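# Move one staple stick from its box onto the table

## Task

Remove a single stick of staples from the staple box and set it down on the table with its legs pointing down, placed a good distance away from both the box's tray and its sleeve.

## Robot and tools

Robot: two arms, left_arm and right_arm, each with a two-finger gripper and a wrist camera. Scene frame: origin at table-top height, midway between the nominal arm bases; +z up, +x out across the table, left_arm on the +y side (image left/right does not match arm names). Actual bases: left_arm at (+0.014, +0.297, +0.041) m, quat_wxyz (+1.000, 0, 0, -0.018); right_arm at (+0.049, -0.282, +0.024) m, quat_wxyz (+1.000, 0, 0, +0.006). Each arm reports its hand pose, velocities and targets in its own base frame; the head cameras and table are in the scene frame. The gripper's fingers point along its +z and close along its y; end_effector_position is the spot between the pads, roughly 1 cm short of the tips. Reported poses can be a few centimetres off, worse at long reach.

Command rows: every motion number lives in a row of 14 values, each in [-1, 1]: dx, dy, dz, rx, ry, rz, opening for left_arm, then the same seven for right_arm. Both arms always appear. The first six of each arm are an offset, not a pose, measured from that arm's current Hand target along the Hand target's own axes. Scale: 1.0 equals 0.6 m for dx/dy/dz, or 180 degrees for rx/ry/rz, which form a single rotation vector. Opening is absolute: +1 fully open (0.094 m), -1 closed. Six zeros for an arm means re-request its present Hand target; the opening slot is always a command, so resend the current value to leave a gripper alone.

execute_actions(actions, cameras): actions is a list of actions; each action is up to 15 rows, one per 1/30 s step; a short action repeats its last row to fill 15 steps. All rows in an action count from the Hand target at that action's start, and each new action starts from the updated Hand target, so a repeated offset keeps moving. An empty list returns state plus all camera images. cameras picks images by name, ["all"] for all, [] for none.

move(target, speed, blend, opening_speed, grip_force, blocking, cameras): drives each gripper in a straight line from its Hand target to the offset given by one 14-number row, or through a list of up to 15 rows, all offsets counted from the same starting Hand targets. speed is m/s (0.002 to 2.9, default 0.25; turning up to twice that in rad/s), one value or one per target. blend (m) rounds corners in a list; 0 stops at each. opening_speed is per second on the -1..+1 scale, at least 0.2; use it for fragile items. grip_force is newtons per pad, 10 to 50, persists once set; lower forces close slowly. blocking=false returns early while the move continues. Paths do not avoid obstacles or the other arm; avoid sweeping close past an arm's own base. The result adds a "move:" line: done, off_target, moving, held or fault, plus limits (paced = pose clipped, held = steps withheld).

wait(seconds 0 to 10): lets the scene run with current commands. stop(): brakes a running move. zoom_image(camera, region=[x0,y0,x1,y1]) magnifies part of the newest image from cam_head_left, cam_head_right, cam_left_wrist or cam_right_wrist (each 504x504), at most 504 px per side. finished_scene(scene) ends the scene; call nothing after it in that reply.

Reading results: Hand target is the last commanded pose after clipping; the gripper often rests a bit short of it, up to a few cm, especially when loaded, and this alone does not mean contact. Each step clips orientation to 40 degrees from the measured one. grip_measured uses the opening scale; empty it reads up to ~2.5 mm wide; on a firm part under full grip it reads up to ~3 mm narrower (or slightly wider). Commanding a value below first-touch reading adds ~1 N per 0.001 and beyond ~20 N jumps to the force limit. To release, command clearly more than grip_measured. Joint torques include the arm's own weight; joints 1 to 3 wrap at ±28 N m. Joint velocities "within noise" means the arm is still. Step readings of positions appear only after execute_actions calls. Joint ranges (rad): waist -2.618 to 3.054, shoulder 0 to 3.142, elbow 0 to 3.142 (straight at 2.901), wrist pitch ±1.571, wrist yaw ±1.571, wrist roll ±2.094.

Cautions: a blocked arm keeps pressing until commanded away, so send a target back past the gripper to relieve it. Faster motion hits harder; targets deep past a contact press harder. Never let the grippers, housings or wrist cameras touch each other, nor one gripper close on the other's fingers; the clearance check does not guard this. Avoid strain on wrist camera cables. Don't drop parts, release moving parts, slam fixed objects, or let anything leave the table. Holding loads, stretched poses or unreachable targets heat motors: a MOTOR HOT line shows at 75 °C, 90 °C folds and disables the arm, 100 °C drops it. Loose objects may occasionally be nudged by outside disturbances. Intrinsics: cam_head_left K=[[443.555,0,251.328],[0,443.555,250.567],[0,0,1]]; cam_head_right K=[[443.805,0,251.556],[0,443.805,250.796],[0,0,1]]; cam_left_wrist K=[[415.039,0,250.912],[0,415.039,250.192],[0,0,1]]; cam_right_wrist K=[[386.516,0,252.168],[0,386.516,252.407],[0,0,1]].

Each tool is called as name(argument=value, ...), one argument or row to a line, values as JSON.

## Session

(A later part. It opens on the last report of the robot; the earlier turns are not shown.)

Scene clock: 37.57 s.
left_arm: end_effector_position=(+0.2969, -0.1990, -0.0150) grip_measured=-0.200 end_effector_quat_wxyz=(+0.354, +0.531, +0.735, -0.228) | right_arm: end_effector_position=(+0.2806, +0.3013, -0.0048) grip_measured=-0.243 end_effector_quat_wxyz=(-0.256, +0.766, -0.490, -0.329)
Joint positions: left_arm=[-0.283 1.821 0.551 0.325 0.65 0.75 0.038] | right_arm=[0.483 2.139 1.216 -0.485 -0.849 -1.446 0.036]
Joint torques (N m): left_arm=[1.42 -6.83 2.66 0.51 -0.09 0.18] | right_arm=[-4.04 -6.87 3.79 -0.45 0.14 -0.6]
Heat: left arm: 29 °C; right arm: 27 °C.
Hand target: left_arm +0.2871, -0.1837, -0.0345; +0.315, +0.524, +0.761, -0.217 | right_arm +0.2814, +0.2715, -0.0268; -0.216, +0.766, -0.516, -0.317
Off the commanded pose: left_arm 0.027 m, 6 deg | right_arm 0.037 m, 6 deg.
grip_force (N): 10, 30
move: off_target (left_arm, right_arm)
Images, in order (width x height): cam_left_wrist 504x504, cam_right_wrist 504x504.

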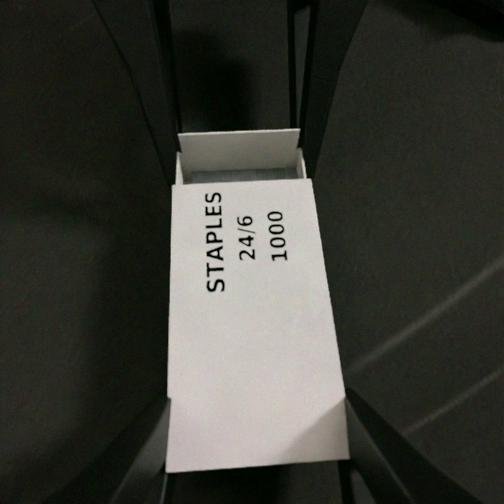

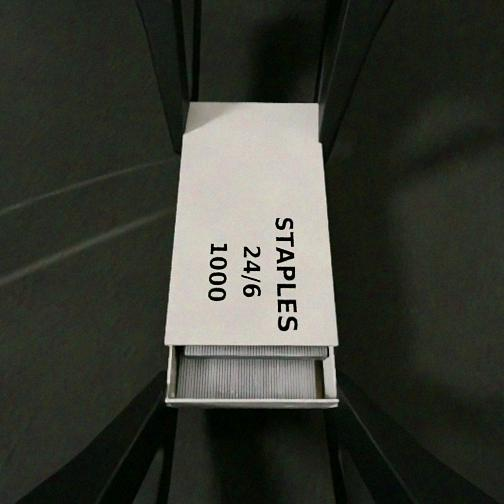

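move(
  target=[0.03,0,-0.03,0,0,0,-0.4,0.04,0,-0.04,0,0,0,-0.45],
  speed=0.06,
  grip_force=[25, 40],
  cameras=["cam_left_wrist","cam_right_wrist"],
)

Scene clock: 38.97 s.
left_arm: end_effector_position=(+0.2921, -0.2038, -0.0009) grip_measured=-0.204 end_effector_quat_wxyz=(+0.382, +0.545, +0.703, -0.251) | right_arm: end_effector_position=(+0.2764, +0.2928, +0.0091) grip_measured=-0.252 end_effector_quat_wxyz=(-0.283, +0.758, -0.460, -0.367)
Joint positions: left_arm=[-0.264 1.8 0.53 0.362 0.739 0.791 0.037] | right_arm=[0.436 2.139 1.216 -0.552 -0.959 -1.566 0.035]
Joint torques (N m): left_arm=[5.56 -8.62 0.24 -0.08 -0.5 0.54] | right_arm=[-7.82 -6.48 4.21 -0.81 1.19 -0.58]
Heat: left arm: 29 °C; right arm: 27 °C.
Hand target: left_arm +0.2781, -0.1598, -0.0344; +0.315, +0.524, +0.761, -0.217 | right_arm +0.2941, +0.2401, -0.0269; -0.216, +0.766, -0.516, -0.317
Off the commanded pose: left_arm 0.057 m, 11 deg | right_arm 0.066 m, 12 deg.
grip_force (N): 25, 40
move: off_target (left_arm, right_arm)
Images, in order (width x height): cam_left_wrist 504x504, cam_right_wrist 504x504.

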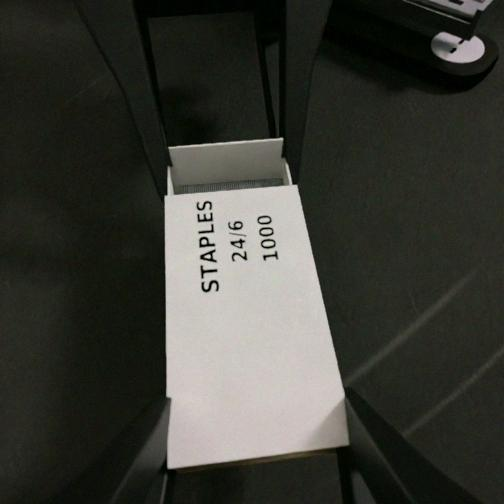

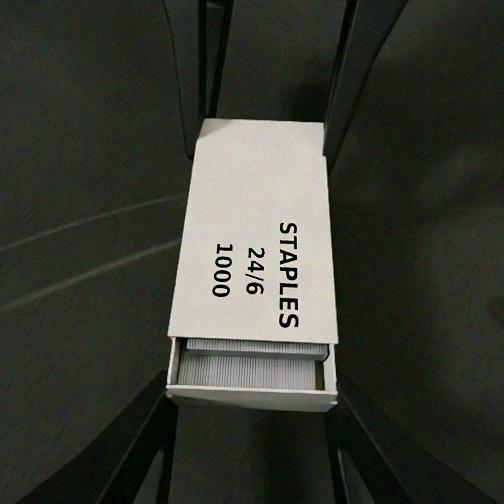

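move(
  target=[0,0,0,0,0,0,-0.2,0,0,0,0,0,0,-0.45],
  opening_speed=0.3,
  cameras=["cam_left_wrist","cam_right_wrist"],
)

Scene clock: 40.17 s.
left_arm: end_effector_position=(+0.2916, -0.2042, -0.0005) grip_measured=-0.198 end_effector_quat_wxyz=(+0.383, +0.548, +0.700, -0.251) | right_arm: end_effector_position=(+0.2763, +0.2923, +0.0092) grip_measured=-0.252 end_effector_quat_wxyz=(-0.283, +0.759, -0.458, -0.367)
Joint positions: left_arm=[-0.264 1.8 0.53 0.362 0.743 0.798 0.038] | right_arm=[0.435 2.139 1.216 -0.556 -0.96 -1.573 0.035]
Joint torques (N m): left_arm=[5.59 -8.7 0.1 -0.1 -0.49 0.47] | right_arm=[-7.56 -6.91 4.41 -0.8 1.21 -0.56]
Heat: left arm: 29 °C; right arm: 27 °C.
Hand target: left_arm +0.2781, -0.1598, -0.0344; +0.315, +0.524, +0.761, -0.217 | right_arm +0.2941, +0.2401, -0.0269; -0.216, +0.766, -0.516, -0.317
Off the commanded pose: left_arm 0.058 m, 12 deg | right_arm 0.066 m, 12 deg.
grip_force (N): 25, 40
move: off_target (left_arm, right_arm)
Images, in order (width x height): cam_left_wrist 504x504, cam_right_wrist 504x504.

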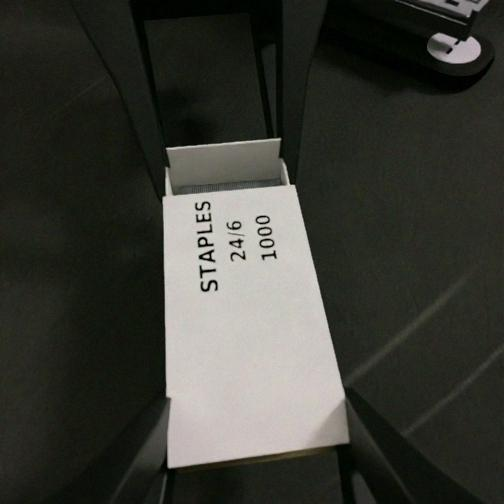

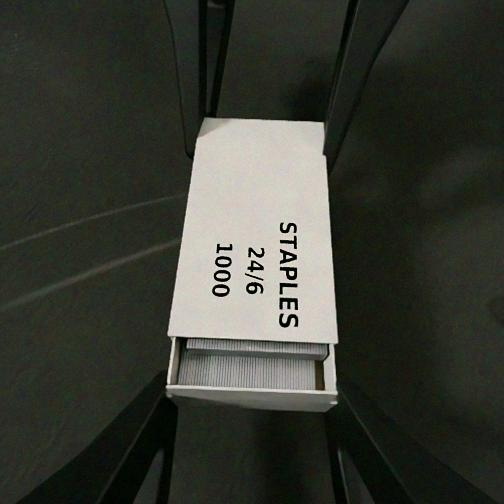

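move(
  target=[0,0,0,0,0,0,-0.19,0,0,0,0,0,0,-0.45],
  opening_speed=0.2,
  cameras=["cam_right_wrist"],
)

move(
  target=[0,0,0,0,0,0,-0.18,0,0,0,0,0,0,-0.45],
  opening_speed=0.2,
  cameras=["cam_right_wrist"],
)

Scene clock: 41.07 s.
left_arm: end_effector_position=(+0.2847, -0.1657, -0.0268) grip_measured=-0.187 end_effector_quat_wxyz=(+0.336, +0.525, +0.751, -0.220) | right_arm: end_effector_position=(+0.2976, +0.2455, -0.0104) grip_measured=-0.252 end_effector_quat_wxyz=(-0.244, +0.761, -0.509, -0.319)
Joint positions: left_arm=[-0.184 1.799 0.504 0.25 0.67 0.851 0.038] | right_arm=[0.336 2.147 1.23 -0.646 -0.826 -1.624 0.035]
Joint torques (N m): left_arm=[0.49 -7.17 2.96 0.64 0.12 0.11] | right_arm=[0.36 -5.78 5.72 -0.2 -0.12 -0.13]
Heat: left arm: 29 °C; right arm: 27 °C.
Hand target: left_arm +0.2780, -0.1598, -0.0346; +0.315, +0.524, +0.761, -0.217 | right_arm +0.2941, +0.2400, -0.0269; -0.216, +0.766, -0.516, -0.317
Off the commanded pose: left_arm 0.012 m, 3 deg | right_arm 0.018 m, 3 deg.
grip_force (N): 25, 40
move: off_target (left_arm, right_arm)
Images, in order (width x height): cam_right_wrist 504x504.

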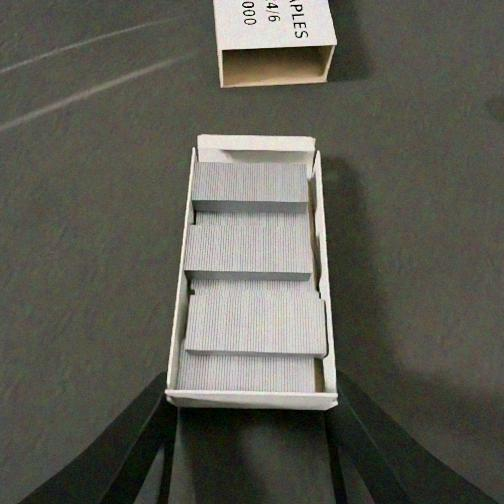

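Scene clock: 41.57 s.
left_arm: end_effector_position=(+0.2847, -0.1657, -0.0268) grip_measured=-0.179 end_effector_quat_wxyz=(+0.336, +0.525, +0.751, -0.219) | right_arm: end_effector_position=(+0.2976, +0.2455, -0.0104) grip_measured=-0.252 end_effector_quat_wxyz=(-0.244, +0.762, -0.509, -0.319)
Joint positions: left_arm=[-0.184 1.799 0.504 0.25 0.669 0.851 0.039] | right_arm=[0.336 2.147 1.23 -0.646 -0.826 -1.625 0.035]
Joint torques (N m): left_arm=[0.4 -7.34 2.85 0.63 0.14 0.1] | right_arm=[0.03 -5.64 5.83 -0.24 -0.1 -0.14]
Heat: left arm: 29 °C; right arm: 27 °C.
Hand target: left_arm +0.2780, -0.1598, -0.0346; +0.315, +0.524, +0.761, -0.217 | right_arm +0.2941, +0.2400, -0.0269; -0.216, +0.766, -0.516, -0.317
Off the commanded pose: left_arm 0.012 m, 3 deg | right_arm 0.018 m, 3 deg.
grip_force (N): 25, 40
move: off_target (left_arm, right_arm)
Images, in order (width x height): cam_right_wrist 504x504.

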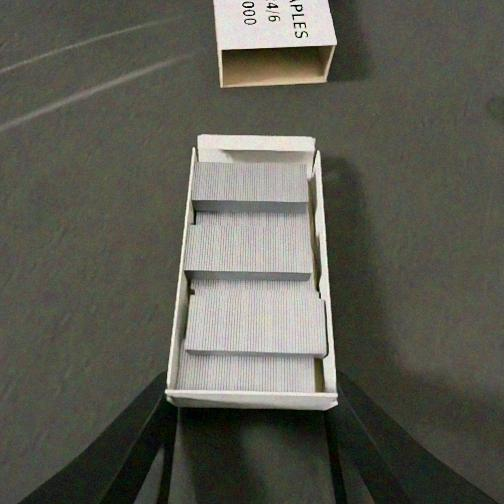

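move(
  target=[
    [0,0,0,0,0,0,0.2,0,0,0,0,0,0,0.2],
    [0,0,-0.2,0,0,0,0.2,0,0,-0.13,0,0,0,0.2],
  ],
  speed=0.15,
  grip_force=[25, 50],
  opening_speed=0.8,
  cameras=["cam_right_wrist","cam_head_right","cam_left_wrist"],
)

Scene clock: 44.87 s.
left_arm: end_effector_position=(+0.2440, -0.0798, +0.0431) grip_measured=+0.198 end_effector_quat_wxyz=(+0.307, +0.524, +0.766, -0.210) | right_arm: end_effector_position=(+0.3086, +0.1866, +0.0146) grip_measured=+0.199 end_effector_quat_wxyz=(-0.201, +0.764, -0.522, -0.322)
Joint positions: left_arm=[0.176 1.409 0.597 -0.576 0.744 1.304 0.056] | right_arm=[0.191 2.148 1.375 -1.011 -0.754 -1.837 0.056]
Joint torques (N m): left_arm=[0.61 -4.68 6.32 0.32 0.56 0.1] | right_arm=[-0.43 -10.35 6.6 -0.59 -0.57 -0.09]
Heat: left arm: 28 °C; right arm: 27 °C.
Hand target: left_arm +0.2477, -0.0806, +0.0504; +0.315, +0.524, +0.761, -0.217 | right_arm +0.3146, +0.1887, +0.0281; -0.216, +0.766, -0.516, -0.317
Off the commanded pose: left_arm 0.008 m, 1 deg | right_arm 0.015 m, 2 deg.
grip_force (N): 25, 50
move: off_target (right_arm)
Images, in order (width x height): cam_head_right 504x504, cam_left_wrist 504x504, cam_right_wrist 504x504.

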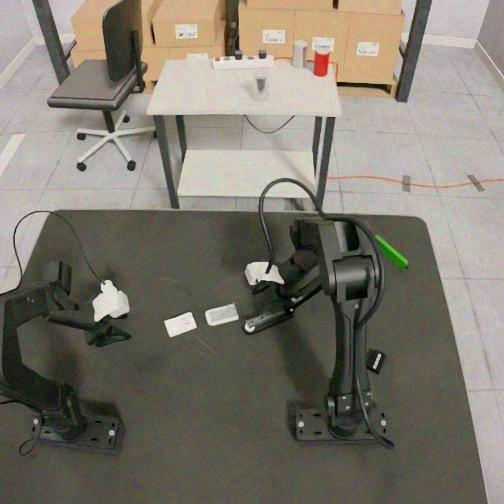

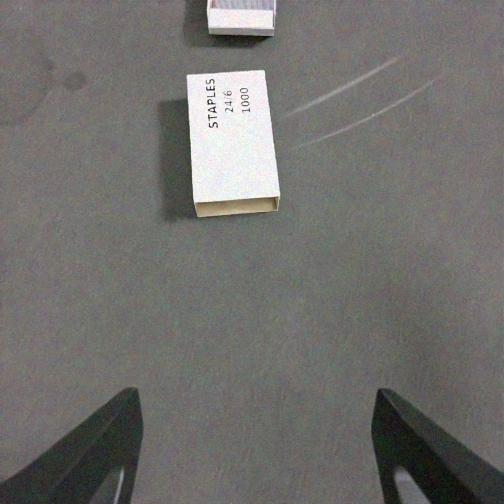

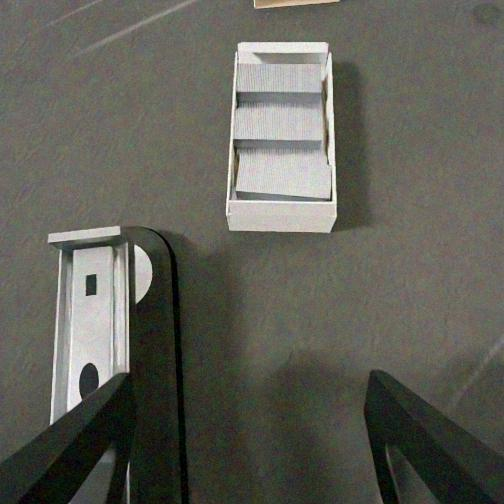

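zoom_image(
  camera="cam_head_right",
  region=[190, 230, 350, 360],
)

Scaled by 3.150.

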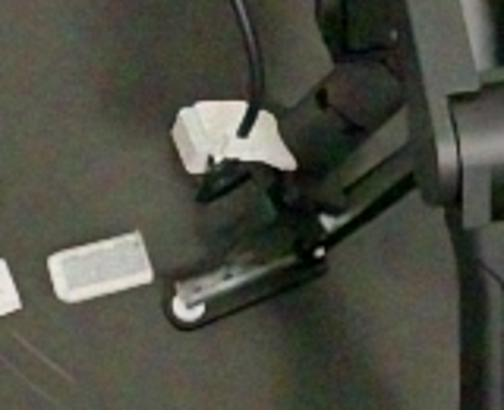

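move(
  target=[0,0,0,0,0,0,0.2,-0.16,0,-0.168,0,0,0,0.2],
  speed=0.15,
  cameras=["cam_right_wrist","cam_head_right"],
)

Scene clock: 46.93 s.
left_arm: end_effector_position=(+0.2438, -0.0798, +0.0431) grip_measured=+0.198 end_effector_quat_wxyz=(+0.307, +0.524, +0.766, -0.210) | right_arm: end_effector_position=(+0.3145, +0.1851, +0.1504) grip_measured=+0.199 end_effector_quat_wxyz=(-0.197, +0.765, -0.521, -0.323)
Joint positions: left_arm=[0.176 1.409 0.597 -0.577 0.744 1.305 0.056] | right_arm=[0.186 2.031 1.76 -1.528 -0.749 -1.849 0.056]
Joint torques (N m): left_arm=[0.53 -4.56 6.27 0.32 0.57 0.11] | right_arm=[-0.59 -10.66 7.47 -0.59 -0.64 -0.12]
Heat: left arm: 28 °C; right arm: 27 °C.
Hand target: left_arm +0.2477, -0.0806, +0.0504; +0.315, +0.524, +0.761, -0.217 | right_arm +0.3157, +0.1850, +0.1672; -0.216, +0.766, -0.516, -0.317
Off the commanded pose: left_arm 0.008 m, 1 deg | right_arm 0.017 m, 2 deg.
grip_force (N): 25, 50
move: off_target (right_arm)
Images, in order (width x height): cam_head_right 504x504, cam_right_wrist 504x504.

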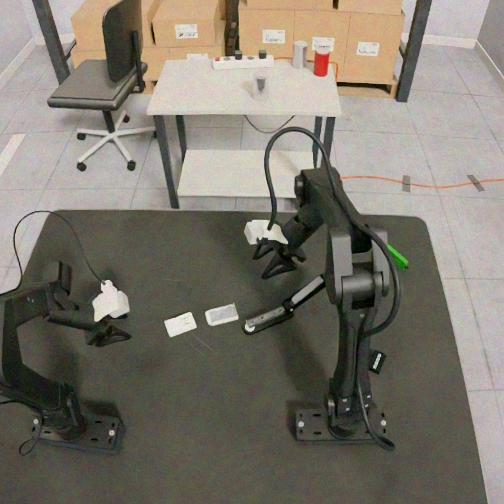

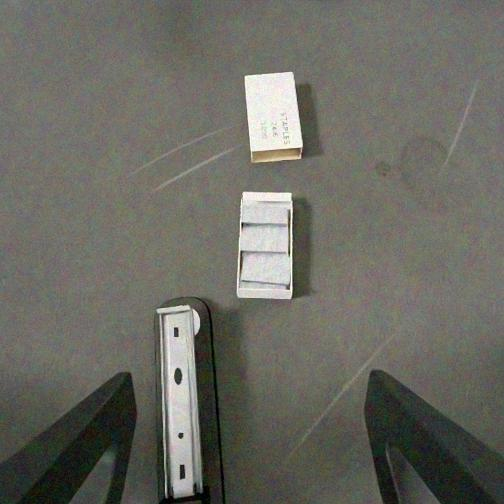

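move(
  target=[0,0,0,0,0,0,0.2,-0.008,-0.0065,0.237,0.198,0.195,0.480,-0.2],
  speed=0.2,
  cameras=["cam_right_wrist","cam_head_right"],
)

Scene clock: 52.60 s.
left_arm: end_effector_position=(+0.2438, -0.0798, +0.0431) grip_measured=+0.198 end_effector_quat_wxyz=(+0.307, +0.524, +0.766, -0.210) | right_arm: end_effector_position=(+0.2786, +0.2817, +0.0756) grip_measured=-0.199 end_effector_quat_wxyz=(+0.005, -0.179, +0.984, +0.012)
Joint positions: left_arm=[0.176 1.409 0.597 -0.577 0.744 1.305 0.056] | right_arm=[0.782 2.044 1.695 -1.201 -0.015 0.423 0.038]
Joint torques (N m): left_arm=[0.59 -4.51 6.23 0.33 0.59 0.09] | right_arm=[0.38 -6.42 8.46 -0.07 0.15 0]
Heat: left arm: 28 °C; right arm: 28 °C.
Hand target: left_arm +0.2477, -0.0806, +0.0504; +0.315, +0.524, +0.761, -0.217 | right_arm +0.2806, +0.2832, +0.0704; -0.001, -0.178, +0.984, +0.000
Off the commanded pose: left_arm 0.008 m, 1 deg | right_arm 0.006 m, 1 deg.
grip_force (N): 25, 50
move: done
Images, in order (width x height): cam_head_right 504x504, cam_right_wrist 504x504.

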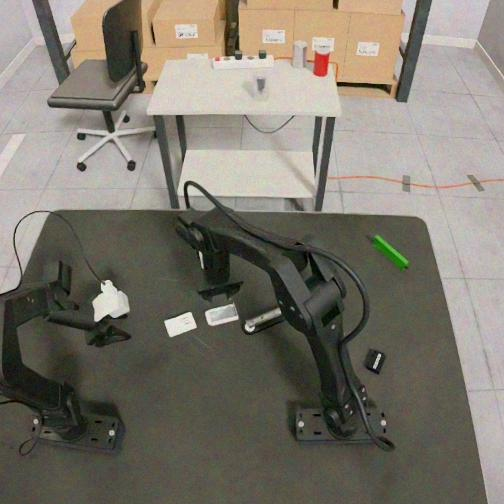

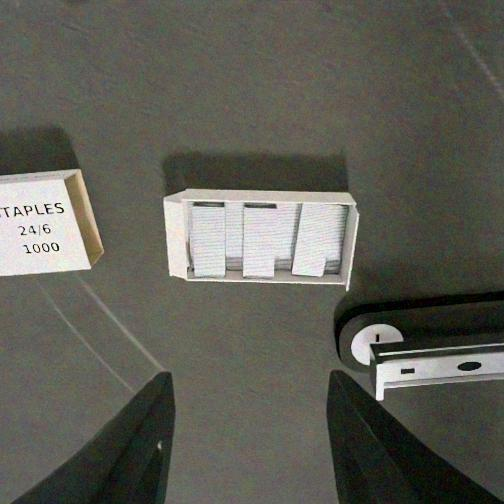

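zoom_image(
  camera="cam_right_wrist",
  region=[150, 170, 370, 300],
)

Scaled by 2.291.

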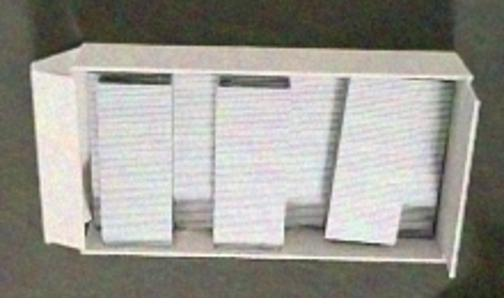

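move(
  target=[0,0,0,0,0,0,0.2,-0.0107,-0.0058,0.092,0,0,0,-0.36],
  speed=0.15,
  cameras=["cam_right_wrist"],
)

Scene clock: 54.10 s.
left_arm: end_effector_position=(+0.2438, -0.0798, +0.0431) grip_measured=+0.198 end_effector_quat_wxyz=(+0.307, +0.524, +0.766, -0.210) | right_arm: end_effector_position=(+0.2840, +0.2870, +0.0273) grip_measured=-0.359 end_effector_quat_wxyz=(+0.003, -0.180, +0.984, +0.011)
Joint positions: left_arm=[0.176 1.409 0.597 -0.577 0.744 1.305 0.056] | right_arm=[0.782 2.113 1.605 -1.045 -0.015 0.419 0.03]
Joint torques (N m): left_arm=[0.66 -4.59 6.19 0.33 0.54 0.1] | right_arm=[-0.96 -7.46 5.26 0.14 0.11 -0.08]
Heat: left arm: 28 °C; right arm: 28 °C.
Hand target: left_arm +0.2477, -0.0806, +0.0504; +0.315, +0.524, +0.761, -0.217 | right_arm +0.2876, +0.2822, +0.0151; -0.001, -0.178, +0.984, +0.000
Off the commanded pose: left_arm 0.008 m, 1 deg | right_arm 0.013 m, 1 deg.
grip_force (N): 25, 50
move: off_target (right_arm)
Images, in order (width x height): cam_right_wrist 504x504.

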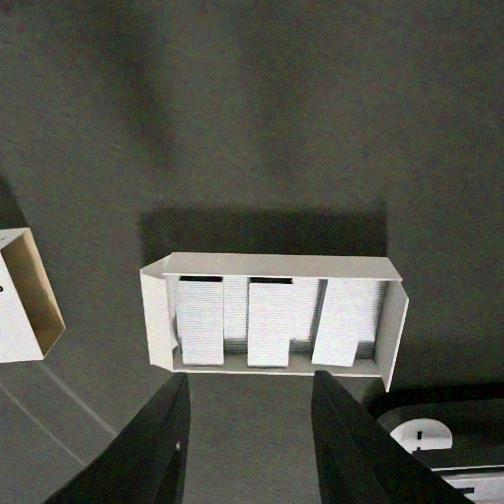

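move(
  target=[0,0,0,0,0,0,0.2,0.006,-0.010,0.022,0,0,0,-0.58],
  speed=0.1,
  cameras=["cam_right_wrist"],
)

Scene clock: 55.40 s.
left_arm: end_effector_position=(+0.2438, -0.0798, +0.0431) grip_measured=+0.198 end_effector_quat_wxyz=(+0.307, +0.524, +0.766, -0.210) | right_arm: end_effector_position=(+0.2849, +0.2810, +0.0139) grip_measured=-0.579 end_effector_quat_wxyz=(+0.004, -0.179, +0.984, +0.011)
Joint positions: left_arm=[0.176 1.409 0.597 -0.577 0.744 1.305 0.056] | right_arm=[0.769 2.113 1.549 -0.987 -0.014 0.409 0.02]
Joint torques (N m): left_arm=[0.61 -4.53 6.22 0.36 0.58 0.1] | right_arm=[-0.58 -7.43 4.57 0.16 0.12 -0.05]
Heat: left arm: 28 °C; right arm: 28 °C.
Hand target: left_arm +0.2477, -0.0806, +0.0504; +0.315, +0.524, +0.761, -0.217 | right_arm +0.2864, +0.2753, +0.0019; -0.001, -0.178, +0.984, +0.000
Off the commanded pose: left_arm 0.008 m, 1 deg | right_arm 0.013 m, 1 deg.
grip_force (N): 25, 50
move: off_target (right_arm)
Images, in order (width x height): cam_right_wrist 504x504.

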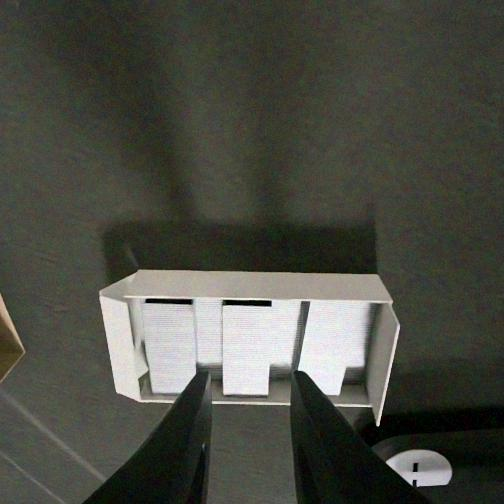

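move(
  target=[0,0,0,0,0,0,0.2,0.004,0.003,0.0255,0,0,0,-0.58],
  speed=0.05,
  cameras=["cam_right_wrist"],
)

Scene clock: 56.53 s.
left_arm: end_effector_position=(+0.2438, -0.0798, +0.0431) grip_measured=+0.198 end_effector_quat_wxyz=(+0.307, +0.524, +0.766, -0.210) | right_arm: end_effector_position=(+0.2851, +0.2811, +0.0029) grip_measured=-0.579 end_effector_quat_wxyz=(+0.009, -0.179, +0.984, +0.014)
Joint positions: left_arm=[0.176 1.409 0.597 -0.577 0.744 1.305 0.056] | right_arm=[0.769 2.119 1.511 -0.932 -0.014 0.409 0.02]
Joint torques (N m): left_arm=[0.55 -4.63 6.22 0.33 0.58 0.08] | right_arm=[0.08 -6.69 4.52 0.21 0.12 0.03]
Heat: left arm: 28 °C; right arm: 28 °C.
Hand target: left_arm +0.2477, -0.0806, +0.0504; +0.315, +0.524, +0.761, -0.217 | right_arm +0.2835, +0.2762, -0.0134; -0.001, -0.178, +0.984, +0.000
Off the commanded pose: left_arm 0.008 m, 1 deg | right_arm 0.017 m, 2 deg.
grip_force (N): 25, 50
move: off_target (right_arm)
Images, in order (width x height): cam_right_wrist 504x504.

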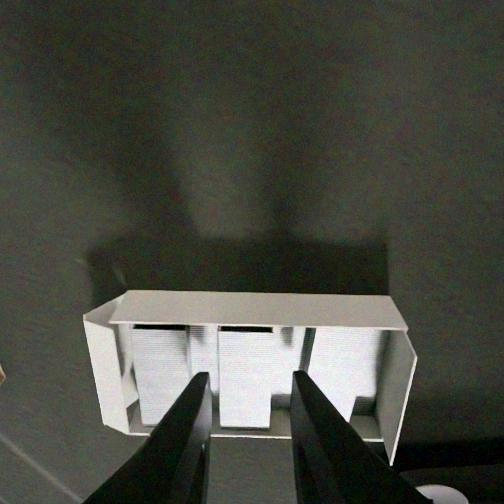

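move(
  target=[0,0,0,0,0,0,0.2,0.006,0.006,0.0105,0,0,0,-0.58],
  speed=0.05,
  cameras=["cam_right_wrist"],
)

Scene clock: 57.60 s.
left_arm: end_effector_position=(+0.2438, -0.0798, +0.0431) grip_measured=+0.198 end_effector_quat_wxyz=(+0.307, +0.524, +0.766, -0.210) | right_arm: end_effector_position=(+0.2831, +0.2815, -0.0021) grip_measured=-0.579 end_effector_quat_wxyz=(+0.010, -0.177, +0.984, +0.015)
Joint positions: left_arm=[0.176 1.409 0.597 -0.577 0.744 1.305 0.056] | right_arm=[0.774 2.119 1.489 -0.908 -0.014 0.418 0.02]
Joint torques (N m): left_arm=[0.58 -4.57 6.26 0.35 0.58 0.08] | right_arm=[0.79 -6.56 4.22 0.31 0.12 0.04]
Heat: left arm: 28 °C; right arm: 28 °C.
Hand target: left_arm +0.2477, -0.0806, +0.0504; +0.315, +0.524, +0.761, -0.217 | right_arm +0.2789, +0.2783, -0.0196; -0.001, -0.178, +0.984, +0.000
Off the commanded pose: left_arm 0.008 m, 1 deg | right_arm 0.018 m, 2 deg.
grip_force (N): 25, 50
move: off_target (right_arm)
Images, in order (width x height): cam_right_wrist 504x504.

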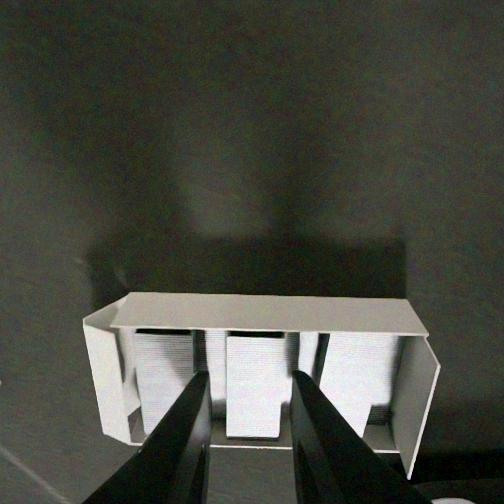

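move(
  target=[
    [0,0,0,0,0,0,0.2,0.004,0,0.0055,0,0,0,-0.58],
    [0,0,0,0,0,0,0.2,0.004,0,0.0055,0,0,0,-0.85],
  ],
  speed=0.05,
  grip_force=20,
  opening_speed=0.3,
  cameras=["cam_right_wrist"],
)

Scene clock: 59.67 s.
left_arm: end_effector_position=(+0.2438, -0.0798, +0.0431) grip_measured=+0.198 end_effector_quat_wxyz=(+0.307, +0.524, +0.766, -0.210) | right_arm: end_effector_position=(+0.2815, +0.2799, -0.0063) grip_measured=-0.728 end_effector_quat_wxyz=(+0.009, -0.176, +0.984, +0.015)
Joint positions: left_arm=[0.176 1.409 0.597 -0.577 0.744 1.305 0.056] | right_arm=[0.774 2.119 1.472 -0.892 -0.014 0.42 0.013]
Joint torques (N m): left_arm=[0.61 -4.56 6.24 0.35 0.58 0.11] | right_arm=[0.95 -6.61 4.04 0.21 0.12 0.04]
Heat: left arm: 28 °C; right arm: 28 °C.
Hand target: left_arm +0.2477, -0.0806, +0.0504; +0.315, +0.524, +0.761, -0.217 | right_arm +0.2765, +0.2774, -0.0230; -0.001, -0.178, +0.984, +0.000
Off the commanded pose: left_arm 0.008 m, 1 deg | right_arm 0.018 m, 2 deg.
grip_force (N): 20, 20
move: off_target (right_arm); target 2's new opening was sent with right_arm's hand 0.018 m and 2 deg from that target
Images, in order (width x height): cam_right_wrist 504x504.

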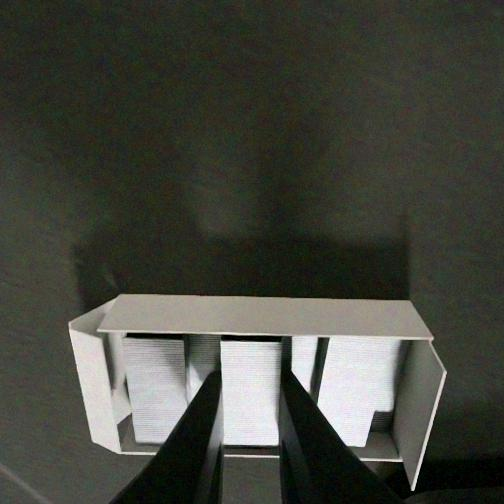

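Gripped (13 mm). Lift slowly.

move(
  target=[0,0,0,0,0,0,0.2,0,0,-0.1,0,0,0,-0.85],
  speed=0.06,
  cameras=["cam_right_wrist","cam_head_right"],
)

Scene clock: 61.40 s.
left_arm: end_effector_position=(+0.2438, -0.0798, +0.0431) grip_measured=+0.198 end_effector_quat_wxyz=(+0.307, +0.524, +0.766, -0.210) | right_arm: end_effector_position=(+0.2712, +0.2698, +0.0141) grip_measured=-0.728 end_effector_quat_wxyz=(-0.027, -0.176, +0.984, -0.010)
Joint positions: left_arm=[0.176 1.409 0.597 -0.577 0.744 1.305 0.056] | right_arm=[0.774 2.119 1.557 -1.066 -0.014 0.42 0.013]
Joint torques (N m): left_arm=[0.54 -4.55 6.32 0.34 0.59 0.07] | right_arm=[0.7 -13.01 7.92 -0.25 0.11 0.08]
Heat: left arm: 28 °C; right arm: 29 °C.
Hand target: left_arm +0.2477, -0.0806, +0.0504; +0.315, +0.524, +0.761, -0.217 | right_arm +0.2766, +0.2773, +0.0370; -0.001, -0.178, +0.984, +0.000
Off the commanded pose: left_arm 0.008 m, 1 deg | right_arm 0.025 m, 3 deg.
grip_force (N): 20, 20
move: off_target (right_arm)
Images, in order (width x height): cam_head_right 504x504, cam_right_wrist 504x504.

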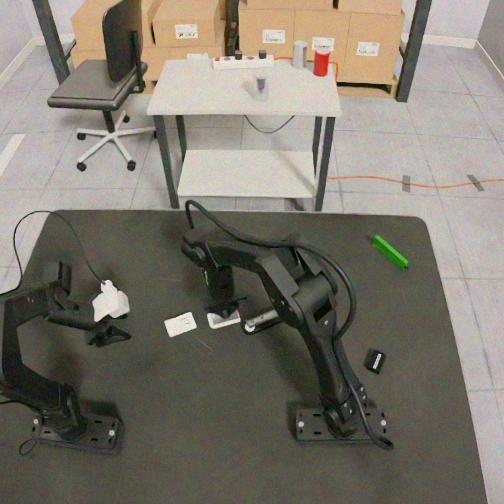

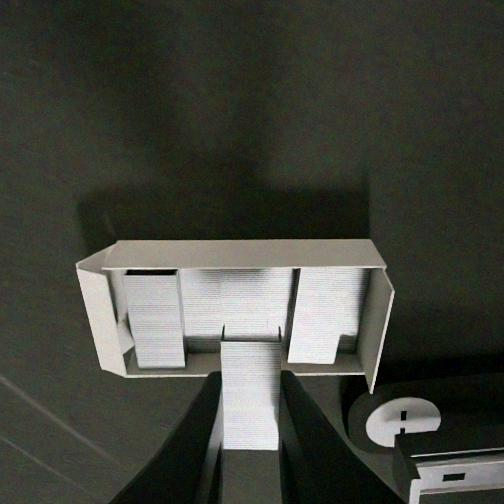

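move(
  target=[
    [0,0,0,0,0,0,0.2,0,0,-0.08,0,0,0,-0.85],
    [0,0,0,0,0,0,0.2,-0.22,0,-0.08,0,0,0,-0.85],
    [0,0,0,0,0,0,0.2,-0.22,0,0.06,0,0,0,-0.85],
  ],
  speed=0.12,
  blend=0.02,
  cameras=["cam_right_wrist","cam_head_right"],
)

Scene clock: 64.63 s.
left_arm: end_effector_position=(+0.2438, -0.0798, +0.0431) grip_measured=+0.198 end_effector_quat_wxyz=(+0.307, +0.524, +0.766, -0.210) | right_arm: end_effector_position=(+0.3983, +0.3283, +0.0133) grip_measured=-0.728 end_effector_quat_wxyz=(+0.004, -0.178, +0.984, +0.010)
Joint positions: left_arm=[0.176 1.409 0.597 -0.577 0.744 1.305 0.056] | right_arm=[0.683 2.748 2.683 -1.489 -0.013 0.324 0.013]
Joint torques (N m): left_arm=[0.61 -4.64 6.17 0.32 0.58 0.1] | right_arm=[-0.43 -11.4 4.57 0.11 0.11 -0.03]
Heat: left arm: 28 °C; right arm: 29 °C.
Hand target: left_arm +0.2477, -0.0806, +0.0504; +0.315, +0.524, +0.761, -0.217 | right_arm +0.4001, +0.3238, +0.0009; -0.001, -0.178, +0.984, +0.000
Off the commanded pose: left_arm 0.008 m, 1 deg | right_arm 0.013 m, 1 deg.
grip_force (N): 20, 20
move: off_target (right_arm)
Images, in order (width x height): cam_head_right 504x504, cam_right_wrist 504x504.

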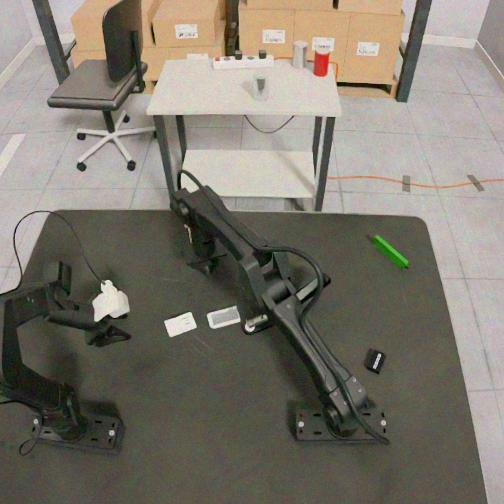

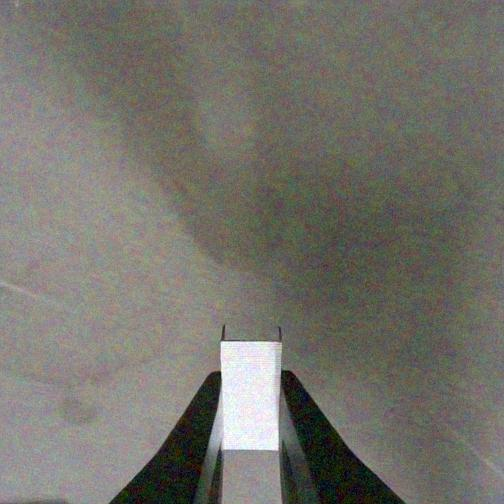

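move(
  target=[0,0,0,0,0,0,0.2,0,0,0.03,0,0,0,-0.85],
  speed=0.04,
  cameras=["cam_right_wrist"],
)

move(
  target=[0,0,0,0,0,0,0.2,0,0,0.01,0,0,0,-0.85],
  speed=0.03,
  cameras=["cam_right_wrist"],
)

Scene clock: 65.47 s.
left_arm: end_effector_position=(+0.2438, -0.0798, +0.0431) grip_measured=+0.198 end_effector_quat_wxyz=(+0.307, +0.524, +0.766, -0.210) | right_arm: end_effector_position=(+0.3942, +0.3249, -0.0121) grip_measured=-0.728 end_effector_quat_wxyz=(-0.011, -0.178, +0.984, +0.001)
Joint positions: left_arm=[0.176 1.409 0.597 -0.577 0.744 1.305 0.056] | right_arm=[0.683 2.748 2.582 -1.421 -0.013 0.324 0.013]
Joint torques (N m): left_arm=[0.57 -4.62 6.28 0.34 0.59 0.11] | right_arm=[-0.51 -13.2 4.12 0.33 0.15 -0.03]
Heat: left arm: 28 °C; right arm: 29 °C.
Hand target: left_arm +0.2477, -0.0806, +0.0504; +0.315, +0.524, +0.761, -0.217 | right_arm +0.4001, +0.3238, -0.0170; -0.001, -0.178, +0.984, +0.000
Off the commanded pose: left_arm 0.008 m, 1 deg | right_arm 0.008 m, 1 deg.
grip_force (N): 20, 20
move: done
Images, in order (width x height): cam_right_wrist 504x504.

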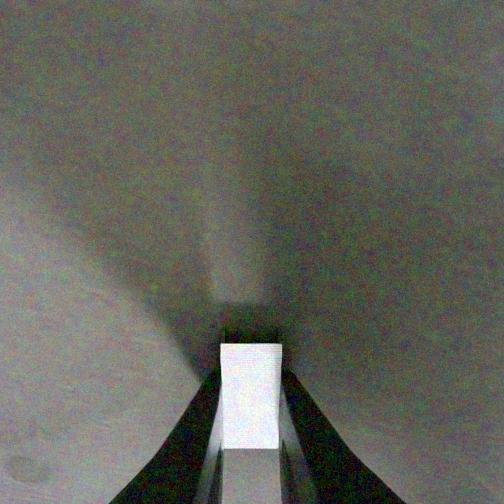

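Scene clock: 66.30 s.
left_arm: end_effector_position=(+0.2438, -0.0798, +0.0431) grip_measured=+0.198 end_effector_quat_wxyz=(+0.307, +0.524, +0.766, -0.210) | right_arm: end_effector_position=(+0.3941, +0.3248, -0.0131) grip_measured=-0.728 end_effector_quat_wxyz=(-0.010, -0.178, +0.984, +0.002)
Joint positions: left_arm=[0.176 1.409 0.597 -0.577 0.744 1.305 0.056] | right_arm=[0.683 2.744 2.569 -1.413 -0.013 0.324 0.013]
Joint torques (N m): left_arm=[0.61 -4.55 6.41 0.33 0.57 0.08] | right_arm=[-0.42 -12.68 2.89 0.55 0.15 -0.02]
Heat: left arm: 28 °C; right arm: 29 °C.
Hand target: left_arm +0.2477, -0.0806, +0.0504; +0.315, +0.524, +0.761, -0.217 | right_arm +0.4001, +0.3238, -0.0231; -0.001, -0.178, +0.984, +0.000
Off the commanded pose: left_arm 0.008 m, 1 deg | right_arm 0.012 m, 1 deg.
grip_force (N): 20, 20
move: off_target (right_arm)
Images, in order (width x height): cam_right_wrist 504x504.

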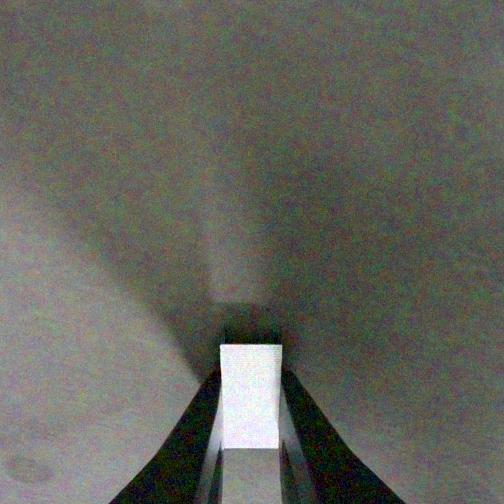

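move(
  target=[
    [0,0,0,0,0,0,0.2,0,0,0,0,0,0,-0.6],
    [0,0,0,0,0,0,0.2,0,0,-0.12,0,0,0,-0.6],
  ],
  speed=0.08,
  opening_speed=0.4,
  cameras=["cam_right_wrist"],
)

Scene clock: 68.57 s.
left_arm: end_effector_position=(+0.2438, -0.0798, +0.0431) grip_measured=+0.198 end_effector_quat_wxyz=(+0.307, +0.524, +0.766, -0.210) | right_arm: end_effector_position=(+0.3985, +0.3284, +0.0387) grip_measured=-0.601 end_effector_quat_wxyz=(+0.015, -0.179, +0.984, +0.016)
Joint positions: left_arm=[0.176 1.409 0.597 -0.577 0.744 1.305 0.056] | right_arm=[0.683 2.744 2.777 -1.563 -0.013 0.324 0.019]
Joint torques (N m): left_arm=[0.69 -4.7 6.27 0.35 0.56 0.11] | right_arm=[-0.34 -14.15 5.94 -0.03 0.12 0]
Heat: left arm: 28 °C; right arm: 29 °C.
Hand target: left_arm +0.2477, -0.0806, +0.0504; +0.315, +0.524, +0.761, -0.217 | right_arm +0.4002, +0.3237, +0.0488; -0.001, -0.178, +0.984, +0.000
Off the commanded pose: left_arm 0.008 m, 1 deg | right_arm 0.011 m, 3 deg.
joint sent to its limit (right arm) — joint 4 (wrist pitch), lower limit. The joint targets are off in orientation, not in position.
grip_force (N): 20, 20
move: off_target (right_arm)
Images, in order (width x height): cam_right_wrist 504x504.

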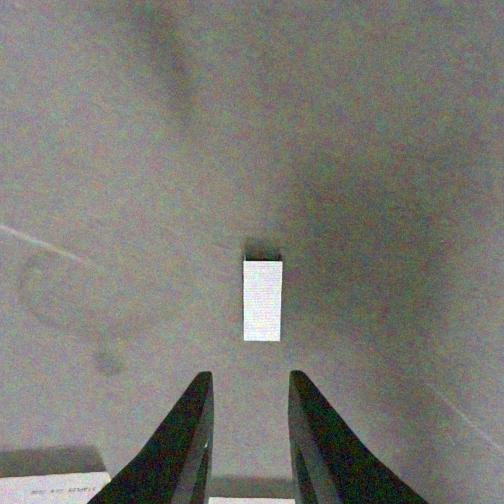

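Success. Next scene.

finished_scene(
  scene=1,
)

The scene is finished: the task was done.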